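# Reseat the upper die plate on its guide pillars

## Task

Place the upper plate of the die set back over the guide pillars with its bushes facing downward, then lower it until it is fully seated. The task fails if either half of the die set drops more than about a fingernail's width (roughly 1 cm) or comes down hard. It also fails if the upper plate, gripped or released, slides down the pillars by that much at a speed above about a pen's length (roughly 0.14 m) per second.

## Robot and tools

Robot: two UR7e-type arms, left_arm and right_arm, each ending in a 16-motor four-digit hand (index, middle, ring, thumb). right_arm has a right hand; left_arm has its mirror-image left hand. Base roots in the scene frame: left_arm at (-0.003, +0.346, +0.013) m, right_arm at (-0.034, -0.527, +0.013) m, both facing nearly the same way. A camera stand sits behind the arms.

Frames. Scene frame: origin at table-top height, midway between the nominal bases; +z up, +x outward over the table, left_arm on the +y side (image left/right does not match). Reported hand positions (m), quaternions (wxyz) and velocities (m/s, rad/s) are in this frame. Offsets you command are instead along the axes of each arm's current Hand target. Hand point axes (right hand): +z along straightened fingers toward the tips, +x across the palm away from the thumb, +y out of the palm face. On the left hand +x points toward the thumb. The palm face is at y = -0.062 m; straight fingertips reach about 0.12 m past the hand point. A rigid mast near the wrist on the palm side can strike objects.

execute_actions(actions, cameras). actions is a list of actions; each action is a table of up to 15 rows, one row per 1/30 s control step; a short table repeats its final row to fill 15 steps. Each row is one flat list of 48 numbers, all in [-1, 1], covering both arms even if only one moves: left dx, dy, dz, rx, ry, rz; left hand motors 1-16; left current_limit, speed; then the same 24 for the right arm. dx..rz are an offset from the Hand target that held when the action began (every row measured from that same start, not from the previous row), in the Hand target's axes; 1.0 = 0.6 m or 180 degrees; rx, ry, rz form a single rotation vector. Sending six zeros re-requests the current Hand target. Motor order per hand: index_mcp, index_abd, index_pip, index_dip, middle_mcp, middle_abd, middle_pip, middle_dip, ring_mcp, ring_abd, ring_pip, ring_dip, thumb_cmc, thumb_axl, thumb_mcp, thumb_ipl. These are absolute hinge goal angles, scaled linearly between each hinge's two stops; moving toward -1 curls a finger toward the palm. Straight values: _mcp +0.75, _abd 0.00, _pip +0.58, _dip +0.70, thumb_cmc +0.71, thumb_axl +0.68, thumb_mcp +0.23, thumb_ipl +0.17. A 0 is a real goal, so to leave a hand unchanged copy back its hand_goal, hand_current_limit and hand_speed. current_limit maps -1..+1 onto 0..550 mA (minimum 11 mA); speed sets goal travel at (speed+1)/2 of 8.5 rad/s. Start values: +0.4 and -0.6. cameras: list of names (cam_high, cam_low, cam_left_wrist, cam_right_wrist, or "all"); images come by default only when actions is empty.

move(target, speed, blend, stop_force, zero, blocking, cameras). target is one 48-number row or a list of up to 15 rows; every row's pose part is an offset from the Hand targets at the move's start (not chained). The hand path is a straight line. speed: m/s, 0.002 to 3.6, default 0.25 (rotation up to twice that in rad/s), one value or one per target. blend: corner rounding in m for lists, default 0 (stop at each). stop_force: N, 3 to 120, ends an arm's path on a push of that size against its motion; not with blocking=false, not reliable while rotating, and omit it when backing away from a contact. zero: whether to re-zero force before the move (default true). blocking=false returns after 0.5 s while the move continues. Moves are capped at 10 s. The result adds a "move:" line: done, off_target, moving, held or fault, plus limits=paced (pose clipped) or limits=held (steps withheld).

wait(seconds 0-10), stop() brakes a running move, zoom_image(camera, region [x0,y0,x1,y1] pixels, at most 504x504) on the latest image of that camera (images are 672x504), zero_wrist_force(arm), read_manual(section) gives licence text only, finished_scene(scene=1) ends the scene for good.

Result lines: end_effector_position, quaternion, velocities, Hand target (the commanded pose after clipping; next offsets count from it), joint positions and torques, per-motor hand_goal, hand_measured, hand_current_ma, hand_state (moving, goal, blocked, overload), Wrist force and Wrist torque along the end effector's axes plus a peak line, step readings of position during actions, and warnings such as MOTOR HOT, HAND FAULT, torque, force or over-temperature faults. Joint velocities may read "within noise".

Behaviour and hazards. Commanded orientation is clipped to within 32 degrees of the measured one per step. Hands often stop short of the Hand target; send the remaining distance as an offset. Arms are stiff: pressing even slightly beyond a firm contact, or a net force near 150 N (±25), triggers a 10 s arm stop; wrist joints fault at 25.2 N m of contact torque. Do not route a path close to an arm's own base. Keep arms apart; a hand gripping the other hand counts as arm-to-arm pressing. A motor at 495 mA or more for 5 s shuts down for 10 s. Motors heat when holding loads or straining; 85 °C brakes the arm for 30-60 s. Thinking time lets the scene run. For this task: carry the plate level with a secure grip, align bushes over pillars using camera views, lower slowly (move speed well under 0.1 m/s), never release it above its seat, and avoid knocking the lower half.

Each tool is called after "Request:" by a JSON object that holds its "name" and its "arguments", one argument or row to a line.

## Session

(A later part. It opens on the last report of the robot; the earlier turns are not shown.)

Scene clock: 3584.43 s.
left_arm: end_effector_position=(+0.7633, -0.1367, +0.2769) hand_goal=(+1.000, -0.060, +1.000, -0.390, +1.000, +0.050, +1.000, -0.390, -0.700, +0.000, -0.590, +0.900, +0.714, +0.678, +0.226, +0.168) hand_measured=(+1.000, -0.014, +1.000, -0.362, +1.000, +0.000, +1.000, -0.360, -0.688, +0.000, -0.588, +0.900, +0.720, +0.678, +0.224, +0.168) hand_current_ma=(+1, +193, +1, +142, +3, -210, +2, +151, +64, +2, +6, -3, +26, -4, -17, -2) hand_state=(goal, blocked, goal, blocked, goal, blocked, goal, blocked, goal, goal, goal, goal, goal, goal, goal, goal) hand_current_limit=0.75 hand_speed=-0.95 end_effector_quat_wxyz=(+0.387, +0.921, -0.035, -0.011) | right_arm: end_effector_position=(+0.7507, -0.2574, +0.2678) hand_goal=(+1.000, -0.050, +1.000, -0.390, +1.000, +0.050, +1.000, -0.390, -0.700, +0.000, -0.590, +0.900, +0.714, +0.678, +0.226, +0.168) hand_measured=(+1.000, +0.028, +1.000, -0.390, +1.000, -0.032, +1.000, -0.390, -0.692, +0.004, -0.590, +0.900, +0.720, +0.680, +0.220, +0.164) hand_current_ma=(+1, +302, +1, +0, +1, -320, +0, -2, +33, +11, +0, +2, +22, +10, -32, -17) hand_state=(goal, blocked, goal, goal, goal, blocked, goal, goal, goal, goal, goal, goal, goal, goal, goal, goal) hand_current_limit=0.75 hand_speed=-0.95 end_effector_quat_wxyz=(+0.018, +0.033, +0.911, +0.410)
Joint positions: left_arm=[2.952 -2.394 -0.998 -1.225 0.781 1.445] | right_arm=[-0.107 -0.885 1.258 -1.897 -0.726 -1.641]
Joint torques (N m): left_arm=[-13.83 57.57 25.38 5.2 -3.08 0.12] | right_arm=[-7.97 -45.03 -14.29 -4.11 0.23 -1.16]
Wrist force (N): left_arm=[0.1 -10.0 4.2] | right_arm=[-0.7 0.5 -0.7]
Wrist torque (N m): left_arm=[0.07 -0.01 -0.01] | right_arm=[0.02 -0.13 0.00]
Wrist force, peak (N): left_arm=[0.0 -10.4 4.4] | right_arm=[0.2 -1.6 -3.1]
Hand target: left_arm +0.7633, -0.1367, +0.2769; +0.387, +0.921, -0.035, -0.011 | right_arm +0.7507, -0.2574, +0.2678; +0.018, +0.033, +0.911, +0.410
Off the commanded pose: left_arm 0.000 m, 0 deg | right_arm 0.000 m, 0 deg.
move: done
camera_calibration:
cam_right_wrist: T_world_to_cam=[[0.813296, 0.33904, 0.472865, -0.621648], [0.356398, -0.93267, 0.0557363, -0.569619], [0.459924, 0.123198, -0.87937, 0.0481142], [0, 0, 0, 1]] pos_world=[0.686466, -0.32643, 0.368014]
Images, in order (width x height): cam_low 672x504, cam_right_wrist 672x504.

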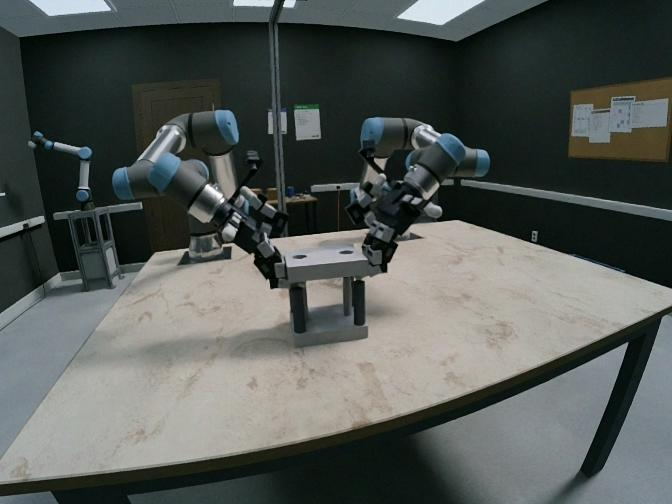

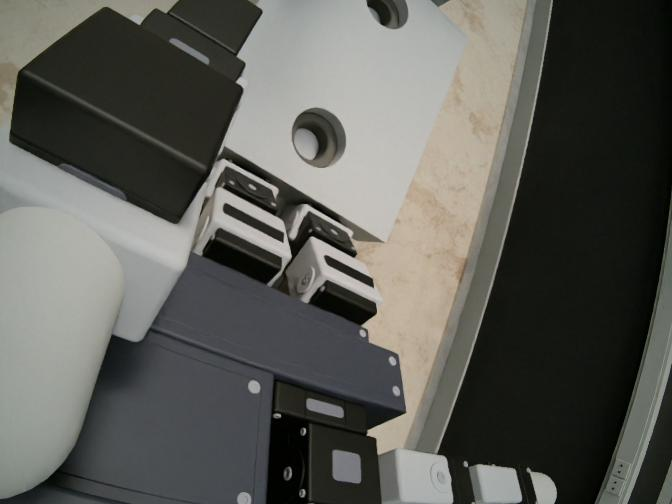

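Request:
{"name": "move", "arguments": {
  "target": [0,0,0,0,0,0,1,-0.06,1,-0.391,1,0.05,1,-0.391,-0.7,0,-0.59,0.9,0.714,0.678,0.226,0.168,0.75,-0.95,0,-0.00125,0.0011,0,0,0,1,-0.09,1,-0.391,1,0.05,1,-0.391,-0.7,0,-0.59,0.9,0.714,0.678,0.226,0.168,0.75,-0.95],
  "speed": 0.004
}}

Scene clock: 3604.80 s.
left_arm: end_effector_position=(+0.7633, -0.1367, +0.2769) hand_goal=(+1.000, -0.060, +1.000, -0.390, +1.000, +0.050, +1.000, -0.390, -0.700, +0.000, -0.590, +0.900, +0.714, +0.678, +0.226, +0.168) hand_measured=(+1.000, -0.014, +1.000, -0.362, +1.000, +0.000, +1.000, -0.360, -0.688, +0.000, -0.588, +0.900, +0.720, +0.678, +0.224, +0.168) hand_current_ma=(+1, +193, +1, +142, +3, -210, +2, +151, +64, +2, +6, -3, +26, -4, -17, -2) hand_state=(goal, blocked, goal, blocked, goal, blocked, goal, blocked, goal, goal, goal, goal, goal, goal, goal, goal) hand_current_limit=0.75 hand_speed=-0.95 end_effector_quat_wxyz=(+0.387, +0.921, -0.035, -0.011) | right_arm: end_effector_position=(+0.7507, -0.2574, +0.2668) hand_goal=(+1.000, -0.090, +1.000, -0.390, +1.000, +0.050, +1.000, -0.390, -0.700, +0.000, -0.590, +0.900, +0.714, +0.678, +0.226, +0.168) hand_measured=(+1.000, +0.028, +1.000, -0.390, +1.000, -0.032, +1.000, -0.390, -0.692, +0.004, -0.590, +0.900, +0.720, +0.680, +0.220, +0.164) hand_current_ma=(+1, +472, +1, -3, +1, -320, +0, -2, +33, +11, +0, +2, +22, +10, -32, -17) hand_state=(goal, blocked, goal, goal, goal, blocked, goal, goal, goal, goal, goal, goal, goal, goal, goal, goal) hand_current_limit=0.75 hand_speed=-0.95 end_effector_quat_wxyz=(+0.018, +0.033, +0.911, +0.410)
Joint positions: left_arm=[2.952 -2.394 -0.998 -1.225 0.781 1.445] | right_arm=[-0.107 -0.884 1.259 -1.899 -0.726 -1.64]
Joint torques (N m): left_arm=[-13.48 60.16 31.97 5.37 -1.56 -1.14] | right_arm=[7.15 -44.6 -14.42 -3.89 0.14 0.68]
Wrist force (N): left_arm=[0.5 -9.8 4.1] | right_arm=[-0.2 -0.2 -2.1]
Wrist torque (N m): left_arm=[0.12 -0.05 0.01] | right_arm=[0.17 -0.15 0.04]
Wrist force, peak (N): left_arm=[0.3 -10.4 4.3] | right_arm=[-0.3 -0.4 -2.3]
Hand target: left_arm +0.7633, -0.1367, +0.2769; +0.387, +0.921, -0.035, -0.011 | right_arm +0.7507, -0.2574, +0.2668; +0.018, +0.033, +0.911, +0.410
Off the commanded pose: left_arm 0.000 m, 0 deg | right_arm 0.000 m, 0 deg.
move: done

Request:
{"name": "execute_actions", "arguments": {
  "actions": [],
  "cameras": ["cam_right_wrist", "cam_left_wrist"]
}}

Request:
{"name": "zoom_image", "arguments": {
  "camera": "cam_right_wrist",
  "region": [180, 130, 400, 320]
}}

Request:
{"name": "zoom_image", "arguments": {
  "camera": "cam_left_wrist",
  "region": [270, 150, 490, 340]
}}

Scene clock: 3615.80 s.
left_arm: end_effector_position=(+0.7633, -0.1367, +0.2769) hand_goal=(+1.000, -0.060, +1.000, -0.390, +1.000, +0.050, +1.000, -0.390, -0.700, +0.000, -0.590, +0.900, +0.714, +0.678, +0.226, +0.168) hand_measured=(+1.000, -0.014, +1.000, -0.362, +1.000, +0.000, +1.000, -0.360, -0.688, +0.000, -0.588, +0.900, +0.720, +0.678, +0.224, +0.168) hand_current_ma=(+1, +193, +1, +142, +3, -210, +2, +151, +64, +2, +6, -3, +26, -4, -17, -2) hand_state=(goal, blocked, goal, blocked, goal, blocked, goal, blocked, goal, goal, goal, goal, goal, goal, goal, goal) hand_current_limit=0.75 hand_speed=-0.95 end_effector_quat_wxyz=(+0.387, +0.921, -0.035, -0.011) | right_arm: end_effector_position=(+0.7507, -0.2574, +0.2668) hand_goal=(+1.000, -0.090, +1.000, -0.390, +1.000, +0.050, +1.000, -0.390, -0.700, +0.000, -0.590, +0.900, +0.714, +0.678, +0.226, +0.168) hand_measured=(+1.000, +0.028, +1.000, -0.390, +1.000, -0.032, +1.000, -0.390, -0.692, +0.004, -0.590, +0.900, +0.720, +0.680, +0.220, +0.164) hand_current_ma=(+1, +472, +1, -3, +1, -320, +0, -2, +33, +11, +0, +2, +22, +10, -32, -17) hand_state=(goal, blocked, goal, goal, goal, blocked, goal, goal, goal, goal, goal, goal, goal, goal, goal, goal) hand_current_limit=0.75 hand_speed=-0.95 end_effector_quat_wxyz=(+0.018, +0.033, +0.911, +0.410)
Joint positions: left_arm=[2.952 -2.394 -0.998 -1.225 0.781 1.445] | right_arm=[-0.107 -0.884 1.259 -1.899 -0.726 -1.64]
Joint velocities: within noise
Joint torques (N m): left_arm=[-12.18 62.6 34.64 5.18 -1.47 -1.7] | right_arm=[8.29 -53.26 -26.15 -1.88 0.44 -0.83]
Motor temperatures (°C): left_arm=[26 33 30 34 45 34] | right_arm=[26 32 30 28 31 35]
Wrist force (N): left_arm=[0.2 -10.3 4.4] | right_arm=[-0.3 -0.3 -2.1]
Wrist torque (N m): left_arm=[0.02 0.00 -0.01] | right_arm=[0.14 -0.13 0.02]
Wrist force, peak (N): left_arm=[0.2 -10.3 4.4] | right_arm=[-0.5 0.0 -2.4]
Hand target: left_arm +0.7633, -0.1367, +0.2769; +0.387, +0.921, -0.035, -0.011 | right_arm +0.7507, -0.2574, +0.2668; +0.018, +0.033, +0.911, +0.410
Off the commanded pose: left_arm 0.000 m, 0 deg | right_arm 0.000 m, 0 deg.
camera_calibration:
cam_left_wrist: T_world_to_cam=[[-0.76642, 0.489994, -0.415339, 0.731176], [0.486646, 0.864975, 0.122448, -0.334872], [0.419257, -0.108276, -0.901388, 0.0422802], [0, 0, 0, 1]] pos_world=[0.705626, -0.0640381, 0.382801]
cam_right_wrist: T_world_to_cam=[[0.813296, 0.33904, 0.472865, -0.621209], [0.356398, -0.93267, 0.0557363, -0.56947], [0.459924, 0.123198, -0.87937, 0.0472225], [0, 0, 0, 1]] pos_world=[0.686466, -0.32633, 0.367014]
Images, in order (width x height): cam_left_wrist 672x504, cam_right_wrist 672x504.

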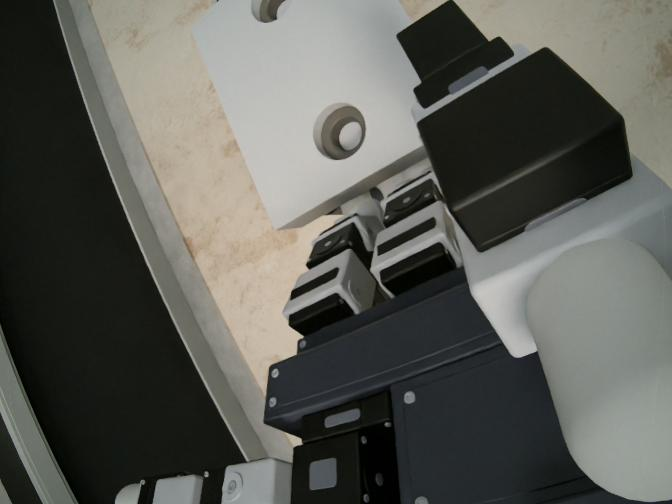

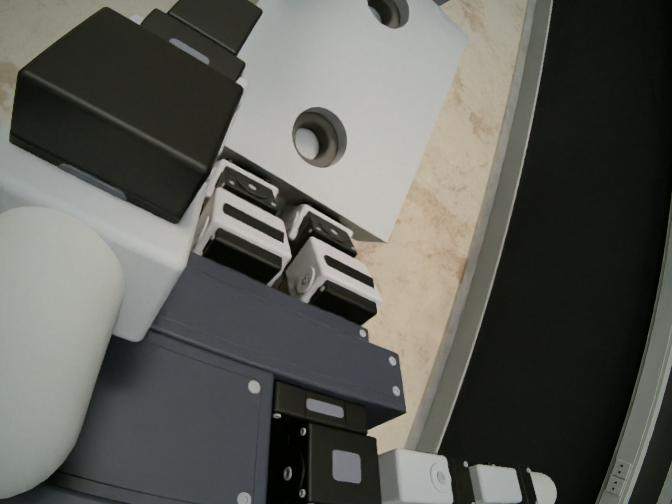

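Scaled by 2.291 from the camera's 672x504 image, which has a finer 960x720 frame.

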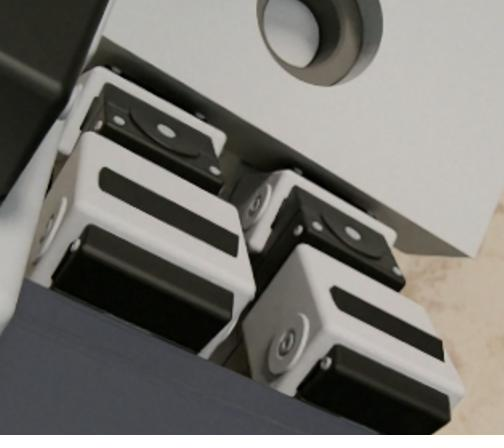

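Scaled by 2.291 from the camera's 672x504 image, which has a finer 960x720 frame.

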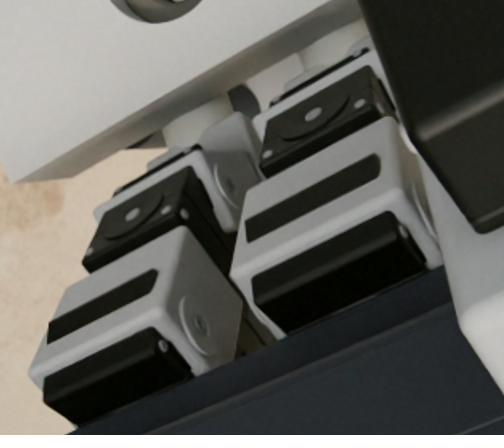

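Request:
{"name": "move", "arguments": {
  "target": [0,0,0,0,0,0,1,-0.06,1,-0.391,1,0.05,1,-0.391,-0.7,0,-0.59,0.9,0.714,0.678,0.226,0.168,0.75,-0.95,0,0,0,0,0,0,1,0.07,1,-0.391,1,-0.07,1,-0.391,-0.7,0,-0.59,0.9,0.714,0.678,0.226,0.168,0.75,-0.95],
  "speed": 0.004
}}

Request:
{"name": "move", "arguments": {
  "target": [0,0,0,0,0,0,1,-0.06,1,-0.391,1,0.05,1,-0.391,-0.7,0,-0.59,0.9,0.714,0.678,0.226,0.168,0.75,-0.95,0,0,0,0,0,0,1,-0.07,1,-0.391,1,0.07,1,-0.391,-0.7,0,-0.59,0.9,0.714,0.678,0.226,0.168,0.75,-0.95],
  "speed": 0.004
}}

Scene clock: 3631.43 s.
left_arm: end_effector_position=(+0.7633, -0.1367, +0.2769) hand_goal=(+1.000, -0.060, +1.000, -0.390, +1.000, +0.050, +1.000, -0.390, -0.700, +0.000, -0.590, +0.900, +0.714, +0.678, +0.226, +0.168) hand_measured=(+1.000, -0.014, +1.000, -0.362, +1.000, +0.000, +1.000, -0.360, -0.688, +0.000, -0.588, +0.900, +0.720, +0.678, +0.224, +0.168) hand_current_ma=(+1, +193, +1, +142, +3, -210, +2, +151, +64, +2, +6, -3, +26, -4, -17, -2) hand_state=(goal, blocked, goal, blocked, goal, blocked, goal, blocked, goal, goal, goal, goal, goal, goal, goal, goal) hand_current_limit=0.75 hand_speed=-0.95 end_effector_quat_wxyz=(+0.387, +0.921, -0.035, -0.011) | right_arm: end_effector_position=(+0.7507, -0.2574, +0.2668) hand_goal=(+1.000, +0.070, +1.000, -0.390, +1.000, -0.070, +1.000, -0.390, -0.700, +0.000, -0.590, +0.900, +0.714, +0.678, +0.226, +0.168) hand_measured=(+1.000, +0.040, +1.000, -0.390, +1.000, -0.044, +1.000, -0.390, -0.692, +0.004, -0.590, +0.900, +0.720, +0.680, +0.220, +0.164) hand_current_ma=(+1, -38, +1, -3, +1, +93, +0, -2, +33, +11, +0, +2, +22, +10, -32, -17) hand_state=(goal, moving, goal, goal, goal, blocked, goal, goal, goal, goal, goal, goal, goal, goal, goal, goal) hand_current_limit=0.75 hand_speed=-0.95 end_effector_quat_wxyz=(+0.018, +0.033, +0.911, +0.410)
Joint positions: left_arm=[2.952 -2.394 -0.998 -1.225 0.781 1.445] | right_arm=[-0.107 -0.884 1.259 -1.899 -0.726 -1.64]
Joint torques (N m): left_arm=[-12.1 64.31 33.83 5.22 -1.56 -1.56] | right_arm=[7.22 -56.62 -26.7 -2.09 0.61 -1.23]
Wrist force (N): left_arm=[-0.1 -9.9 4.1] | right_arm=[0.1 -0.7 -0.3]
Wrist torque (N m): left_arm=[0.09 0.03 -0.04] | right_arm=[-0.01 -0.08 0.07]
Wrist force, peak (N): left_arm=[0.3 -10.3 4.3] | right_arm=[-1.2 -0.3 -2.2]
Hand target: left_arm +0.7633, -0.1367, +0.2769; +0.387, +0.921, -0.035, -0.011 | right_arm +0.7507, -0.2574, +0.2668; +0.018, +0.033, +0.911, +0.410
Off the commanded pose: left_arm 0.000 m, 0 deg | right_arm 0.000 m, 0 deg.
move: done

Scene clock: 3631.93 s.
left_arm: end_effector_position=(+0.7633, -0.1367, +0.2769) hand_goal=(+1.000, -0.060, +1.000, -0.390, +1.000, +0.050, +1.000, -0.390, -0.700, +0.000, -0.590, +0.900, +0.714, +0.678, +0.226, +0.168) hand_measured=(+1.000, -0.014, +1.000, -0.362, +1.000, +0.000, +1.000, -0.360, -0.688, +0.000, -0.588, +0.900, +0.720, +0.678, +0.224, +0.168) hand_current_ma=(+1, +193, +1, +142, +3, -210, +2, +151, +64, +2, +6, -3, +26, -4, -17, -2) hand_state=(goal, blocked, goal, blocked, goal, blocked, goal, blocked, goal, goal, goal, goal, goal, goal, goal, goal) hand_current_limit=0.75 hand_speed=-0.95 end_effector_quat_wxyz=(+0.387, +0.921, -0.035, -0.011) | right_arm: end_effector_position=(+0.7507, -0.2574, +0.2668) hand_goal=(+1.000, -0.070, +1.000, -0.390, +1.000, +0.070, +1.000, -0.390, -0.700, +0.000, -0.590, +0.900, +0.714, +0.678, +0.226, +0.168) hand_measured=(+1.000, +0.034, +1.000, -0.390, +1.000, -0.038, +1.000, -0.390, -0.692, +0.004, -0.590, +0.900, +0.720, +0.680, +0.220, +0.164) hand_current_ma=(+1, +261, +1, -3, +1, -229, +0, -2, +33, +11, +0, +2, +22, +10, -32, -17) hand_state=(goal, moving, goal, goal, goal, moving, goal, goal, goal, goal, goal, goal, goal, goal, goal, goal) hand_current_limit=0.75 hand_speed=-0.95 end_effector_quat_wxyz=(+0.018, +0.033, +0.911, +0.410)
Joint positions: left_arm=[2.952 -2.394 -0.998 -1.225 0.781 1.445] | right_arm=[-0.107 -0.884 1.259 -1.899 -0.726 -1.64]
Joint torques (N m): left_arm=[-11.49 65.23 34.34 5.09 -1.53 -1.6] | right_arm=[7.91 -56.3 -26.46 -1.71 0.6 -1.42]
Wrist force (N): left_arm=[0.6 -10.0 4.1] | right_arm=[0.0 -0.2 -0.5]
Wrist torque (N m): left_arm=[0.09 -0.06 0.02] | right_arm=[0.07 -0.08 0.07]
Wrist force, peak (N): left_arm=[0.1 -10.1 4.3] | right_arm=[0.6 -0.6 -0.2]
Hand target: left_arm +0.7633, -0.1367, +0.2769; +0.387, +0.921, -0.035, -0.011 | right_arm +0.7507, -0.2574, +0.2668; +0.018, +0.033, +0.911, +0.410
Off the commanded pose: left_arm 0.000 m, 0 deg | right_arm 0.000 m, 0 deg.
move: done

Request:
{"name": "wait", "arguments": {
  "seconds": 0.5
}}

Scene clock: 3636.63 s.
left_arm: end_effector_position=(+0.7633, -0.1367, +0.2769) hand_goal=(+1.000, -0.060, +1.000, -0.390, +1.000, +0.050, +1.000, -0.390, -0.700, +0.000, -0.590, +0.900, +0.714, +0.678, +0.226, +0.168) hand_measured=(+1.000, -0.014, +1.000, -0.362, +1.000, +0.000, +1.000, -0.360, -0.688, +0.000, -0.588, +0.900, +0.720, +0.678, +0.224, +0.168) hand_current_ma=(+1, +193, +1, +142, +3, -210, +2, +151, +64, +2, +6, -3, +26, -4, -17, -2) hand_state=(goal, blocked, goal, blocked, goal, blocked, goal, blocked, goal, goal, goal, goal, goal, goal, goal, goal) hand_current_limit=0.75 hand_speed=-0.95 end_effector_quat_wxyz=(+0.387, +0.921, -0.035, -0.011) | right_arm: end_effector_position=(+0.7507, -0.2574, +0.2668) hand_goal=(+1.000, -0.070, +1.000, -0.390, +1.000, +0.070, +1.000, -0.390, -0.700, +0.000, -0.590, +0.900, +0.714, +0.678, +0.226, +0.168) hand_measured=(+1.000, +0.030, +1.000, -0.390, +1.000, -0.034, +1.000, -0.390, -0.692, +0.004, -0.590, +0.900, +0.720, +0.680, +0.220, +0.164) hand_current_ma=(+1, +397, +1, -3, +1, -410, +0, -1, +33, +11, +0, +2, +22, +10, -32, -17) hand_state=(goal, blocked, goal, goal, goal, blocked, goal, goal, goal, goal, goal, goal, goal, goal, goal, goal) hand_current_limit=0.75 hand_speed=-0.95 end_effector_quat_wxyz=(+0.018, +0.033, +0.911, +0.410)
Joint positions: left_arm=[2.952 -2.394 -0.998 -1.225 0.781 1.445] | right_arm=[-0.107 -0.884 1.259 -1.899 -0.726 -1.64]
Joint torques (N m): left_arm=[-11.76 64.29 33.51 5.05 -1.41 -1.59] | right_arm=[7.02 -56.72 -26.72 -1.99 0.67 -0.92]
Wrist force (N): left_arm=[0.5 -10.1 4.3] | right_arm=[0.2 -0.8 -0.3]
Wrist torque (N m): left_arm=[0.06 -0.03 0.01] | right_arm=[0.00 -0.07 0.08]
Wrist force, peak (N): left_arm=[0.3 -10.3 4.6] | right_arm=[0.4 -0.8 -0.4]
Hand target: left_arm +0.7633, -0.1367, +0.2769; +0.387, +0.921, -0.035, -0.011 | right_arm +0.7507, -0.2574, +0.2668; +0.018, +0.033, +0.911, +0.410
Off the commanded pose: left_arm 0.000 m, 0 deg | right_arm 0.000 m, 0 deg.
wait: 0.50 s; at rest from the start

Request:
{"name": "move", "arguments": {
  "target": [0,0,0,0,0,0,1,-0.06,1,-0.391,1,0.05,1,-0.391,-0.7,0,-0.59,0.9,0.714,0.678,0.226,0.168,0.75,-0.9,0,-0.0075,0.00663,0,0,0,1,0,1,-0.391,1,0,1,-0.391,-0.7,0,-0.59,0.9,0.714,0.678,0.226,0.168,0.75,-0.9],
  "speed": 0.005,
  "stop_force": 5
}}

Scene clock: 3657.63 s.
left_arm: end_effector_position=(+0.7633, -0.1367, +0.2769) hand_goal=(+1.000, -0.060, +1.000, -0.390, +1.000, +0.050, +1.000, -0.390, -0.700, +0.000, -0.590, +0.900, +0.714, +0.678, +0.226, +0.168) hand_measured=(+1.000, -0.014, +1.000, -0.362, +1.000, +0.000, +1.000, -0.360, -0.688, +0.000, -0.588, +0.900, +0.720, +0.678, +0.224, +0.168) hand_current_ma=(+1, +193, +1, +142, +3, -210, +2, +151, +64, +2, +6, -3, +26, -4, -17, -2) hand_state=(goal, blocked, goal, blocked, goal, blocked, goal, blocked, goal, goal, goal, goal, goal, goal, goal, goal) hand_current_limit=0.75 hand_speed=-0.90 end_effector_quat_wxyz=(+0.387, +0.921, -0.035, -0.011) | right_arm: end_effector_position=(+0.7507, -0.2574, +0.2655) hand_goal=(+1.000, +0.000, +1.000, -0.390, +1.000, +0.000, +1.000, -0.390, -0.700, +0.000, -0.590, +0.900, +0.714, +0.678, +0.226, +0.168) hand_measured=(+1.000, +0.032, +1.000, -0.400, +1.000, -0.036, +1.000, -0.394, -0.692, +0.004, -0.590, +0.900, +0.720, +0.680, +0.220, +0.164) hand_current_ma=(+1, +119, +1, -36, +0, -132, -2, -10, +33, +11, +0, +2, +22, +10, -32, -17) hand_state=(goal, blocked, goal, goal, goal, blocked, goal, goal, goal, goal, goal, goal, goal, goal, goal, goal) hand_current_limit=0.75 hand_speed=-0.90 end_effector_quat_wxyz=(+0.018, +0.033, +0.911, +0.410)
Joint positions: left_arm=[2.952 -2.394 -0.998 -1.225 0.781 1.445] | right_arm=[-0.107 -0.882 1.261 -1.902 -0.726 -1.64]
Joint torques (N m): left_arm=[-10.26 65.03 34.15 5.06 -1.38 -1.55] | right_arm=[6.56 -57.38 -29.12 -0.87 0.89 -1.13]
Wrist force (N): left_arm=[0.3 -9.9 4.2] | right_arm=[0.9 0.2 -2.4]
Wrist torque (N m): left_arm=[0.09 -0.03 0.00] | right_arm=[0.19 -0.05 0.18]
Wrist force, peak (N): left_arm=[0.3 -10.4 4.1] | right_arm=[1.0 2.0 -5.2]
Hand target: left_arm +0.7633, -0.1367, +0.2769; +0.387, +0.921, -0.035, -0.011 | right_arm +0.7507, -0.2574, +0.2655; +0.018, +0.033, +0.911, +0.410 (not the last commanded pose)
Off the commanded pose: left_arm 0.000 m, 0 deg | right_arm 0.005 m, 0 deg.
move: contact (right_arm)

Request:
{"name": "move", "arguments": {
  "target": [
    [0,0,0,0,0,0,1,-0.06,1,-0.391,1,0.05,1,-0.391,-0.7,0,-0.59,0.9,0.714,0.678,0.226,0.168,0.75,-0.9,0,0.00125,-0.0011,0,0,0,1,0,1,-0.391,1,0,1,-0.391,-0.7,0,-0.59,0.9,0.714,0.678,0.226,0.168,0.75,-0.9],
    [0,0,0,0,0,0,1,-0.06,1,-0.391,1,0.05,1,-0.391,-0.7,0,-0.59,0.9,0.714,0.678,0.226,0.168,0.75,-0.9,0.005,0.00125,-0.0011,0,0,0,1,0,1,-0.391,1,0,1,-0.391,-0.7,0,-0.59,0.9,0.714,0.678,0.226,0.168,0.75,-0.9]
  ],
  "speed": 0.01
}}

Request:
{"name": "move", "arguments": {
  "target": [0,0,0,0,0,0,1,-0.06,1,-0.391,1,0.05,1,-0.391,-0.7,0,-0.59,0.9,0.714,0.678,0.226,0.168,0.75,-0.9,0,-0.008,0.00707,0,0,0,1,0,1,-0.391,1,0,1,-0.391,-0.7,0,-0.59,0.9,0.714,0.678,0.226,0.168,0.75,-0.9],
  "speed": 0.005,
  "stop_force": 4
}}

Scene clock: 3670.47 s.
left_arm: end_effector_position=(+0.7633, -0.1367, +0.2769) hand_goal=(+1.000, -0.060, +1.000, -0.390, +1.000, +0.050, +1.000, -0.390, -0.700, +0.000, -0.590, +0.900, +0.714, +0.678, +0.226, +0.168) hand_measured=(+1.000, -0.014, +1.000, -0.362, +1.000, +0.000, +1.000, -0.360, -0.688, +0.000, -0.588, +0.900, +0.720, +0.678, +0.224, +0.168) hand_current_ma=(+1, +193, +1, +141, +3, -210, +2, +151, +64, +2, +6, -3, +26, -4, -17, -2) hand_state=(goal, blocked, goal, blocked, goal, blocked, goal, blocked, goal, goal, goal, goal, goal, goal, goal, goal) hand_current_limit=0.75 hand_speed=-0.90 end_effector_quat_wxyz=(+0.387, +0.921, -0.035, -0.011) | right_arm: end_effector_position=(+0.7476, -0.2571, +0.2665) hand_goal=(+1.000, +0.000, +1.000, -0.390, +1.000, +0.000, +1.000, -0.390, -0.700, +0.000, -0.590, +0.900, +0.714, +0.678, +0.226, +0.168) hand_measured=(+1.000, +0.066, +1.000, -0.386, +1.000, -0.002, +1.000, -0.390, -0.692, +0.004, -0.590, +0.900, +0.720, +0.680, +0.220, +0.164) hand_current_ma=(+1, +251, +1, +15, +0, -5, +0, +1, +33, +11, +0, +2, +22, +10, -32, -17) hand_state=(goal, blocked, goal, goal, goal, goal, goal, goal, goal, goal, goal, goal, goal, goal, goal, goal) hand_current_limit=0.75 hand_speed=-0.90 end_effector_quat_wxyz=(+0.018, +0.033, +0.911, +0.410)
Joint positions: left_arm=[2.952 -2.394 -0.998 -1.225 0.781 1.445] | right_arm=[-0.107 -0.89 1.272 -1.905 -0.726 -1.641]
Joint torques (N m): left_arm=[-10.26 64.34 33.59 5.09 -1.51 -1.68] | right_arm=[-6.73 -44 -27.03 -1.96 0.69 -1.05]
Wrist force (N): left_arm=[0.4 -9.7 4.3] | right_arm=[-4.4 -0.6 -1.7]
Wrist torque (N m): left_arm=[0.11 -0.03 0.00] | right_arm=[0.14 -0.44 -0.38]
Wrist force, peak (N): left_arm=[0.2 -10.5 4.5] | right_arm=[-4.5 -1.1 -2.3]
Hand target: left_arm +0.7633, -0.1367, +0.2769; +0.387, +0.921, -0.035, -0.011 | right_arm +0.7477, -0.2571, +0.2664; +0.018, +0.033, +0.911, +0.410
Off the commanded pose: left_arm 0.000 m, 0 deg | right_arm 0.000 m, 0 deg.
move: done

Scene clock: 3671.93 s.
left_arm: end_effector_position=(+0.7633, -0.1367, +0.2769) hand_goal=(+1.000, -0.060, +1.000, -0.390, +1.000, +0.050, +1.000, -0.390, -0.700, +0.000, -0.590, +0.900, +0.714, +0.678, +0.226, +0.168) hand_measured=(+1.000, -0.014, +1.000, -0.362, +1.000, +0.000, +1.000, -0.360, -0.688, +0.000, -0.588, +0.900, +0.720, +0.678, +0.224, +0.168) hand_current_ma=(+1, +193, +1, +141, +3, -210, +2, +151, +64, +2, +6, -3, +26, -4, -17, -2) hand_state=(goal, blocked, goal, blocked, goal, blocked, goal, blocked, goal, goal, goal, goal, goal, goal, goal, goal) hand_current_limit=0.75 hand_speed=-0.90 end_effector_quat_wxyz=(+0.387, +0.921, -0.035, -0.011) | right_arm: end_effector_position=(+0.7477, -0.2571, +0.2646) hand_goal=(+1.000, +0.000, +1.000, -0.390, +1.000, +0.000, +1.000, -0.390, -0.700, +0.000, -0.590, +0.900, +0.714, +0.678, +0.226, +0.168) hand_measured=(+1.000, +0.066, +1.000, -0.394, +0.998, -0.002, +0.998, -0.400, -0.692, +0.004, -0.590, +0.900, +0.720, +0.680, +0.220, +0.164) hand_current_ma=(+0, +251, -1, -12, -9, -5, -9, -42, +33, +11, +0, +2, +22, +10, -32, -17) hand_state=(goal, blocked, goal, goal, goal, goal, goal, goal, goal, goal, goal, goal, goal, goal, goal, goal) hand_current_limit=0.75 hand_speed=-0.90 end_effector_quat_wxyz=(+0.018, +0.033, +0.911, +0.410)
Joint positions: left_arm=[2.952 -2.394 -0.998 -1.225 0.781 1.445] | right_arm=[-0.107 -0.889 1.274 -1.909 -0.726 -1.641]
Joint torques (N m): left_arm=[-10.14 63.65 34.69 4.92 -1.48 -1.62] | right_arm=[-7.57 -57.95 -27.24 0.08 0.52 0.02]
Wrist force (N): left_arm=[0.1 -9.7 4.0] | right_arm=[-2.8 1.0 -2.2]
Wrist torque (N m): left_arm=[0.12 0.00 -0.02] | right_arm=[0.11 -0.27 -0.22]
Wrist force, peak (N): left_arm=[0.4 -10.3 4.3] | right_arm=[-3.1 2.3 -5.2]
Hand target: left_arm +0.7633, -0.1367, +0.2769; +0.387, +0.921, -0.035, -0.011 | right_arm +0.7477, -0.2571, +0.2646; +0.018, +0.033, +0.911, +0.410 (not the last commanded pose)
Off the commanded pose: left_arm 0.000 m, 0 deg | right_arm 0.005 m, 0 deg.
move: contact (right_arm)

Request:
{"name": "move", "arguments": {
  "target": [
    [0,0,0,0,0,0,1,-0.06,1,-0.391,1,0.05,1,-0.391,-0.7,0,-0.59,0.9,0.714,0.678,0.226,0.168,0.75,-0.9,0,0.00187,-0.00165,0,0,0,1,0,1,-0.391,1,0,1,-0.391,-0.7,0,-0.59,0.9,0.714,0.678,0.226,0.168,0.75,-0.9],
    [0,0,0,0,0,0,1,-0.06,1,-0.391,1,0.05,1,-0.391,-0.7,0,-0.59,0.9,0.714,0.678,0.226,0.168,0.75,-0.9,-0.0035,-0.00034,-0.00415,0,0,0,1,0,1,-0.391,1,0,1,-0.391,-0.7,0,-0.59,0.9,0.714,0.678,0.226,0.168,0.75,-0.9]
  ],
  "speed": 0.01
}}

Request:
{"name": "move", "arguments": {
  "target": [0,0,0,0,0,0,1,-0.06,1,-0.391,1,0.05,1,-0.391,-0.7,0,-0.59,0.9,0.714,0.678,0.226,0.168,0.75,-0.9,0,-0.00853,0.00755,0,0,0,1,0,1,-0.391,1,0,1,-0.391,-0.7,0,-0.59,0.9,0.714,0.678,0.226,0.168,0.75,-0.9],
  "speed": 0.005,
  "stop_force": 4
}}

Scene clock: 3699.27 s.
left_arm: end_effector_position=(+0.7633, -0.1367, +0.2769) hand_goal=(+1.000, -0.060, +1.000, -0.390, +1.000, +0.050, +1.000, -0.390, -0.700, +0.000, -0.590, +0.900, +0.714, +0.678, +0.226, +0.168) hand_measured=(+1.000, -0.014, +1.000, -0.362, +1.000, +0.000, +1.000, -0.360, -0.688, +0.000, -0.588, +0.900, +0.720, +0.678, +0.224, +0.168) hand_current_ma=(+1, +193, +1, +142, +3, -210, +2, +151, +64, +2, +6, -3, +26, -4, -17, -2) hand_state=(goal, blocked, goal, blocked, goal, blocked, goal, blocked, goal, goal, goal, goal, goal, goal, goal, goal) hand_current_limit=0.75 hand_speed=-0.90 end_effector_quat_wxyz=(+0.387, +0.921, -0.035, -0.011) | right_arm: end_effector_position=(+0.7497, -0.2593, +0.2661) hand_goal=(+1.000, +0.000, +1.000, -0.390, +1.000, +0.000, +1.000, -0.390, -0.700, +0.000, -0.590, +0.900, +0.714, +0.678, +0.226, +0.168) hand_measured=(+0.996, +0.042, +0.998, -0.388, +1.000, -0.022, +0.998, -0.388, -0.692, +0.004, -0.590, +0.900, +0.720, +0.680, +0.220, +0.164) hand_current_ma=(-11, +154, -4, +8, -2, -76, -8, +6, +33, +11, +0, +2, +22, +10, -32, -17) hand_state=(goal, blocked, goal, goal, goal, blocked, goal, goal, goal, goal, goal, goal, goal, goal, goal, goal) hand_current_limit=0.75 hand_speed=-0.90 end_effector_quat_wxyz=(+0.018, +0.033, +0.911, +0.410)
Joint positions: left_arm=[2.952 -2.394 -0.998 -1.225 0.781 1.445] | right_arm=[-0.11 -0.886 1.264 -1.899 -0.726 -1.645]
Joint torques (N m): left_arm=[-8.74 64.43 34.65 5.07 -1.49 -1.67] | right_arm=[-3.77 -51.51 -18.55 -2.65 -0.08 0.19]
Wrist force (N): left_arm=[-0.1 -10.2 4.3] | right_arm=[0.6 0.2 0.4]
Wrist torque (N m): left_arm=[0.05 0.02 -0.03] | right_arm=[-0.13 -0.03 0.11]
Wrist force, peak (N): left_arm=[0.0 -10.3 4.4] | right_arm=[-2.7 -2.5 3.4]
Hand target: left_arm +0.7633, -0.1367, +0.2769; +0.387, +0.921, -0.035, -0.011 | right_arm +0.7497, -0.2593, +0.2661; +0.018, +0.033, +0.911, +0.410
Off the commanded pose: left_arm 0.000 m, 0 deg | right_arm 0.000 m, 0 deg.
move: done

Scene clock: 3701.27 s.
left_arm: end_effector_position=(+0.7633, -0.1367, +0.2769) hand_goal=(+1.000, -0.060, +1.000, -0.390, +1.000, +0.050, +1.000, -0.390, -0.700, +0.000, -0.590, +0.900, +0.714, +0.678, +0.226, +0.168) hand_measured=(+1.000, -0.014, +1.000, -0.362, +1.000, +0.000, +1.000, -0.360, -0.688, +0.000, -0.588, +0.900, +0.720, +0.678, +0.224, +0.168) hand_current_ma=(+1, +193, +1, +142, +3, -210, +2, +152, +64, +2, +6, -3, +26, -4, -17, -2) hand_state=(goal, blocked, goal, blocked, goal, blocked, goal, blocked, goal, goal, goal, goal, goal, goal, goal, goal) hand_current_limit=0.75 hand_speed=-0.90 end_effector_quat_wxyz=(+0.387, +0.921, -0.035, -0.011) | right_arm: end_effector_position=(+0.7497, -0.2593, +0.2592) hand_goal=(+1.000, +0.000, +1.000, -0.390, +1.000, +0.000, +1.000, -0.390, -0.700, +0.000, -0.590, +0.900, +0.714, +0.678, +0.226, +0.168) hand_measured=(+1.000, +0.014, +1.000, -0.390, +1.000, -0.004, +0.998, -0.392, -0.692, +0.004, -0.590, +0.900, +0.720, +0.680, +0.220, +0.164) hand_current_ma=(+0, +44, +0, -1, +0, -11, -5, -4, +33, +11, +0, +2, +22, +10, -32, -17) hand_state=(goal, goal, goal, goal, goal, goal, goal, goal, goal, goal, goal, goal, goal, goal, goal, goal) hand_current_limit=0.75 hand_speed=-0.90 end_effector_quat_wxyz=(+0.018, +0.033, +0.911, +0.410)
Joint positions: left_arm=[2.952 -2.394 -0.998 -1.225 0.781 1.445] | right_arm=[-0.11 -0.879 1.272 -1.913 -0.726 -1.645]
Joint torques (N m): left_arm=[-8.34 64 34.8 4.85 -1.39 -1.55] | right_arm=[8.46 -54.83 -23.89 -2.09 1.95 1.38]
Wrist force (N): left_arm=[0.1 -9.8 4.2] | right_arm=[0.2 -0.4 0.5]
Wrist torque (N m): left_arm=[0.09 0.01 -0.02] | right_arm=[-0.06 -0.08 0.08]
Wrist force, peak (N): left_arm=[0.4 -10.1 4.6] | right_arm=[-0.1 1.9 -3.1]
Hand target: left_arm +0.7633, -0.1367, +0.2769; +0.387, +0.921, -0.035, -0.011 | right_arm +0.7497, -0.2593, +0.2592; +0.018, +0.033, +0.911, +0.410
Off the commanded pose: left_arm 0.000 m, 0 deg | right_arm 0.000 m, 0 deg.
move: done

Request:
{"name": "move", "arguments": {
  "target": [0,0,0,0,0,0,1,-0.06,1,-0.391,1,0.05,1,-0.391,-0.7,0,-0.59,0.9,0.714,0.678,0.226,0.168,0.75,-0.9,0,0.0125,-0.01105,0,0,0,1,0,1,-0.391,1,0,1,-0.391,-0.7,0,-0.59,0.9,0.714,0.678,0.226,0.168,0.75,-0.9],
  "speed": 0.01,
  "stop_force": 10
}}

Scene clock: 3722.97 s.
left_arm: end_effector_position=(+0.7633, -0.1367, +0.2769) hand_goal=(+1.000, -0.060, +1.000, -0.390, +1.000, +0.050, +1.000, -0.390, -0.700, +0.000, -0.590, +0.900, +0.714, +0.678, +0.226, +0.168) hand_measured=(+1.000, -0.014, +1.000, -0.362, +1.000, +0.000, +1.000, -0.360, -0.688, +0.000, -0.588, +0.900, +0.720, +0.678, +0.224, +0.168) hand_current_ma=(+1, +193, +1, +142, +3, -210, +2, +151, +64, +2, +6, -3, +26, -4, -17, -2) hand_state=(goal, blocked, goal, blocked, goal, blocked, goal, blocked, goal, goal, goal, goal, goal, goal, goal, goal) hand_current_limit=0.75 hand_speed=-0.90 end_effector_quat_wxyz=(+0.387, +0.921, -0.035, -0.011) | right_arm: end_effector_position=(+0.7497, -0.2593, +0.2693) hand_goal=(+1.000, +0.000, +1.000, -0.390, +1.000, +0.000, +1.000, -0.390, -0.700, +0.000, -0.590, +0.900, +0.714, +0.678, +0.226, +0.168) hand_measured=(+1.000, +0.036, +1.000, -0.380, +1.000, -0.020, +1.000, -0.386, -0.692, +0.004, -0.590, +0.900, +0.720, +0.680, +0.220, +0.164) hand_current_ma=(+0, +134, +0, +41, +0, -72, +0, +10, +33, +11, +0, +2, +22, +10, -32, -17) hand_state=(goal, blocked, goal, goal, goal, blocked, goal, goal, goal, goal, goal, goal, goal, goal, goal, goal) hand_current_limit=0.75 hand_speed=-0.90 end_effector_quat_wxyz=(+0.018, +0.033, +0.911, +0.410)
Joint positions: left_arm=[2.952 -2.394 -0.998 -1.225 0.781 1.445] | right_arm=[-0.11 -0.889 1.261 -1.893 -0.726 -1.645]
Joint torques (N m): left_arm=[-8.74 64.13 33.61 4.91 -1.47 -1.67] | right_arm=[8.71 -46.26 -16.05 -3.43 2.04 0.22]
Wrist force (N): left_arm=[0.3 -10.2 4.0] | right_arm=[-0.9 -2.0 -0.2]
Wrist torque (N m): left_arm=[0.07 -0.02 -0.01] | right_arm=[0.06 -0.15 -0.04]
Wrist force, peak (N): left_arm=[0.3 -10.4 4.3] | right_arm=[-0.7 -3.9 0.9]
Hand target: left_arm +0.7633, -0.1367, +0.2769; +0.387, +0.921, -0.035, -0.011 | right_arm +0.7496, -0.2593, +0.2692; +0.018, +0.033, +0.911, +0.410
Off the commanded pose: left_arm 0.000 m, 0 deg | right_arm 0.000 m, 0 deg.
move: done

Request:
{"name": "move", "arguments": {
  "target": [
    [0,0,0,0,0,0,1,-0.06,1,-0.391,1,0.05,1,-0.391,-0.7,0,-0.59,0.9,0.714,0.678,0.226,0.168,0.75,-0.9,0,-0.0025,0.00221,0,0,0,1,0,1,-0.391,1,0,1,-0.391,-0.7,0,-0.59,0.9,0.714,0.678,0.226,0.168,0.75,-0.9],
    [0,0,0,0,0,0,1,-0.06,1,-0.391,1,0.05,1,-0.391,-0.7,0,-0.59,0.9,0.714,0.678,0.226,0.168,0.75,-0.9,-0.0008,-0.0047,-0.00029,0,0,0,1,0,1,-0.391,1,0,1,-0.391,-0.7,0,-0.59,0.9,0.714,0.678,0.226,0.168,0.75,-0.9],
    [0,0,0,0,0,0,1,-0.06,1,-0.391,1,0.05,1,-0.391,-0.7,0,-0.59,0.9,0.714,0.678,0.226,0.168,0.75,-0.9,-0.0008,-0.00158,-0.00305,0,0,0,1,0,1,-0.391,1,0,1,-0.391,-0.7,0,-0.59,0.9,0.714,0.678,0.226,0.168,0.75,-0.9]
  ],
  "speed": 0.01
}}

Scene clock: 3770.60 s.
left_arm: end_effector_position=(+0.7633, -0.1367, +0.2769) hand_goal=(+1.000, -0.060, +1.000, -0.390, +1.000, +0.050, +1.000, -0.390, -0.700, +0.000, -0.590, +0.900, +0.714, +0.678, +0.226, +0.168) hand_measured=(+1.000, -0.014, +1.000, -0.362, +1.000, +0.000, +1.000, -0.360, -0.688, +0.000, -0.588, +0.900, +0.720, +0.678, +0.224, +0.168) hand_current_ma=(+1, +193, +1, +142, +3, -210, +2, +151, +64, +2, +6, -3, +26, -4, -17, -2) hand_state=(goal, blocked, goal, blocked, goal, blocked, goal, blocked, goal, goal, goal, goal, goal, goal, goal, goal) hand_current_limit=0.75 hand_speed=-0.90 end_effector_quat_wxyz=(+0.387, +0.921, -0.035, -0.011) | right_arm: end_effector_position=(+0.7500, -0.2613, +0.2698) hand_goal=(+1.000, +0.000, +1.000, -0.390, +1.000, +0.000, +1.000, -0.390, -0.700, +0.000, -0.590, +0.900, +0.714, +0.678, +0.226, +0.168) hand_measured=(+1.000, +0.028, +1.000, -0.388, +1.000, -0.020, +1.000, -0.388, -0.692, +0.004, -0.590, +0.900, +0.720, +0.680, +0.220, +0.164) hand_current_ma=(+0, +97, +0, +4, +0, -67, +0, +6, +33, +11, +0, +2, +22, +10, -32, -17) hand_state=(goal, blocked, goal, goal, goal, goal, goal, goal, goal, goal, goal, goal, goal, goal, goal, goal) hand_current_limit=0.75 hand_speed=-0.90 end_effector_quat_wxyz=(+0.018, +0.033, +0.911, +0.410)
Joint positions: left_arm=[2.952 -2.394 -0.998 -1.225 0.781 1.445] | right_arm=[-0.113 -0.889 1.259 -1.888 -0.726 -1.649]
Joint torques (N m): left_arm=[-8.19 64.43 33.6 4.92 -1.61 -1.57] | right_arm=[0.96 -56.11 -24.19 -2.19 0.3 0.76]
Wrist force (N): left_arm=[0.4 -9.8 4.2] | right_arm=[-0.2 -0.9 0.2]
Wrist torque (N m): left_arm=[0.11 -0.04 -0.01] | right_arm=[-0.01 -0.02 0.05]
Wrist force, peak (N): left_arm=[0.4 -10.3 4.4] | right_arm=[-1.1 -2.1 -0.2]
Hand target: left_arm +0.7633, -0.1367, +0.2769; +0.387, +0.921, -0.035, -0.011 | right_arm +0.7500, -0.2613, +0.2697; +0.018, +0.033, +0.911, +0.410
Off the commanded pose: left_arm 0.000 m, 0 deg | right_arm 0.000 m, 0 deg.
move: done

Request:
{"name": "move", "arguments": {
  "target": [0,0,0,0,0,0,1,-0.06,1,-0.391,1,0.05,1,-0.391,-0.7,0,-0.59,0.9,0.714,0.678,0.226,0.168,0.75,-0.9,0,0.001873,-0.001658,0,0,0,1,0,1,-0.391,1,0,1,-0.391,-0.7,0,-0.59,0.9,0.714,0.678,0.226,0.168,0.75,-0.9],
  "speed": 0.006
}}

Scene clock: 3778.40 s.
left_arm: end_effector_position=(+0.7633, -0.1367, +0.2769) hand_goal=(+1.000, -0.060, +1.000, -0.390, +1.000, +0.050, +1.000, -0.390, -0.700, +0.000, -0.590, +0.900, +0.714, +0.678, +0.226, +0.168) hand_measured=(+1.000, -0.014, +1.000, -0.362, +1.000, +0.000, +1.000, -0.360, -0.688, +0.000, -0.588, +0.900, +0.720, +0.678, +0.224, +0.168) hand_current_ma=(+1, +193, +1, +142, +3, -210, +2, +151, +64, +2, +6, -3, +26, -4, -17, -2) hand_state=(goal, blocked, goal, blocked, goal, blocked, goal, blocked, goal, goal, goal, goal, goal, goal, goal, goal) hand_current_limit=0.75 hand_speed=-0.90 end_effector_quat_wxyz=(+0.387, +0.921, -0.035, -0.011) | right_arm: end_effector_position=(+0.7500, -0.2613, +0.2712) hand_goal=(+1.000, +0.000, +1.000, -0.390, +1.000, +0.000, +1.000, -0.390, -0.700, +0.000, -0.590, +0.900, +0.714, +0.678, +0.226, +0.168) hand_measured=(+1.000, +0.028, +1.000, -0.378, +1.000, -0.020, +1.000, -0.384, -0.692, +0.004, -0.590, +0.900, +0.720, +0.680, +0.220, +0.164) hand_current_ma=(+0, +97, +0, +44, +0, -66, +0, +25, +33, +11, +0, +2, +22, +10, -32, -17) hand_state=(goal, blocked, goal, goal, goal, goal, goal, goal, goal, goal, goal, goal, goal, goal, goal, goal) hand_current_limit=0.75 hand_speed=-0.90 end_effector_quat_wxyz=(+0.018, +0.033, +0.911, +0.410)
Joint positions: left_arm=[2.952 -2.394 -0.998 -1.225 0.781 1.445] | right_arm=[-0.113 -0.89 1.257 -1.885 -0.726 -1.649]
Joint torques (N m): left_arm=[-7.05 64.98 34.15 4.92 -1.73 -1.61] | right_arm=[7.05 -62.84 -31.3 -1.78 1.34 0.98]
Wrist force (N): left_arm=[0.5 -10.3 4.3] | right_arm=[0.1 -4.8 3.1]
Wrist torque (N m): left_arm=[0.06 -0.05 0.00] | right_arm=[-0.16 -0.08 0.09]
Wrist force, peak (N): left_arm=[0.3 -10.3 4.6] | right_arm=[0.1 -4.8 3.1]
Hand target: left_arm +0.7633, -0.1367, +0.2769; +0.387, +0.921, -0.035, -0.011 | right_arm +0.7500, -0.2613, +0.2712; +0.018, +0.033, +0.911, +0.410
Off the commanded pose: left_arm 0.000 m, 0 deg | right_arm 0.000 m, 0 deg.
move: done

Request:
{"name": "move", "arguments": {
  "target": [0,0,0,0,0,0,1,-0.06,1,-0.391,1,0.05,1,-0.391,-0.7,0,-0.59,0.9,0.714,0.678,0.226,0.168,0.75,-0.9,0,0.001248,-0.001105,0,0,0,1,0,1,-0.391,1,0,1,-0.391,-0.7,0,-0.59,0.9,0.714,0.678,0.226,0.168,0.75,-0.9],
  "speed": 0.006,
  "cameras": ["cam_low"]
}}

Request:
{"name": "zoom_image", "arguments": {
  "camera": "cam_low",
  "region": [260, 210, 420, 330]
}}

Scene clock: 3786.70 s.
left_arm: end_effector_position=(+0.7633, -0.1367, +0.2769) hand_goal=(+1.000, -0.060, +1.000, -0.390, +1.000, +0.050, +1.000, -0.390, -0.700, +0.000, -0.590, +0.900, +0.714, +0.678, +0.226, +0.168) hand_measured=(+1.000, -0.014, +1.000, -0.362, +1.000, +0.000, +1.000, -0.360, -0.688, +0.000, -0.588, +0.900, +0.720, +0.678, +0.224, +0.168) hand_current_ma=(+1, +193, +1, +142, +3, -210, +2, +151, +64, +2, +6, -3, +26, -4, -17, -2) hand_state=(goal, blocked, goal, blocked, goal, blocked, goal, blocked, goal, goal, goal, goal, goal, goal, goal, goal) hand_current_limit=0.75 hand_speed=-0.90 end_effector_quat_wxyz=(+0.387, +0.921, -0.035, -0.011) | right_arm: end_effector_position=(+0.7500, -0.2613, +0.2722) hand_goal=(+1.000, +0.000, +1.000, -0.390, +1.000, +0.000, +1.000, -0.390, -0.700, +0.000, -0.590, +0.900, +0.714, +0.678, +0.226, +0.168) hand_measured=(+1.000, +0.028, +1.000, -0.362, +1.000, -0.020, +1.000, -0.374, -0.692, +0.004, -0.590, +0.900, +0.720, +0.680, +0.220, +0.164) hand_current_ma=(+1, +97, +0, +113, +1, -66, +0, +62, +33, +11, +0, +2, +22, +10, -32, -17) hand_state=(goal, blocked, goal, blocked, goal, goal, goal, goal, goal, goal, goal, goal, goal, goal, goal, goal) hand_current_limit=0.75 hand_speed=-0.90 end_effector_quat_wxyz=(+0.018, +0.033, +0.911, +0.410)
Joint positions: left_arm=[2.952 -2.394 -0.998 -1.225 0.781 1.445] | right_arm=[-0.113 -0.891 1.256 -1.883 -0.726 -1.649]
Joint torques (N m): left_arm=[-6.53 64.29 33.07 4.84 -1.54 -1.59] | right_arm=[8.09 -71.86 -35.1 -2.63 3.37 -1.27]
Wrist force (N): left_arm=[0.2 -10.2 4.5] | right_arm=[-1.5 -11.9 9.7]
Wrist torque (N m): left_arm=[0.04 0.00 -0.01] | right_arm=[-0.62 0.01 -0.01]
Wrist force, peak (N): left_arm=[0.2 -10.5 4.6] | right_arm=[-1.5 -11.9 9.7]
Hand target: left_arm +0.7633, -0.1367, +0.2769; +0.387, +0.921, -0.035, -0.011 | right_arm +0.7500, -0.2613, +0.2722; +0.018, +0.033, +0.911, +0.410
Off the commanded pose: left_arm 0.000 m, 0 deg | right_arm 0.000 m, 0 deg.
move: done
Images, in order (width x height): cam_low 672x504.

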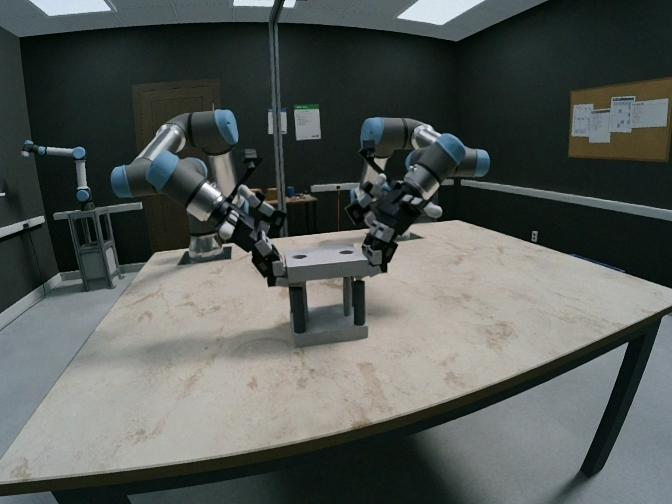

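Scaled by 3.150.

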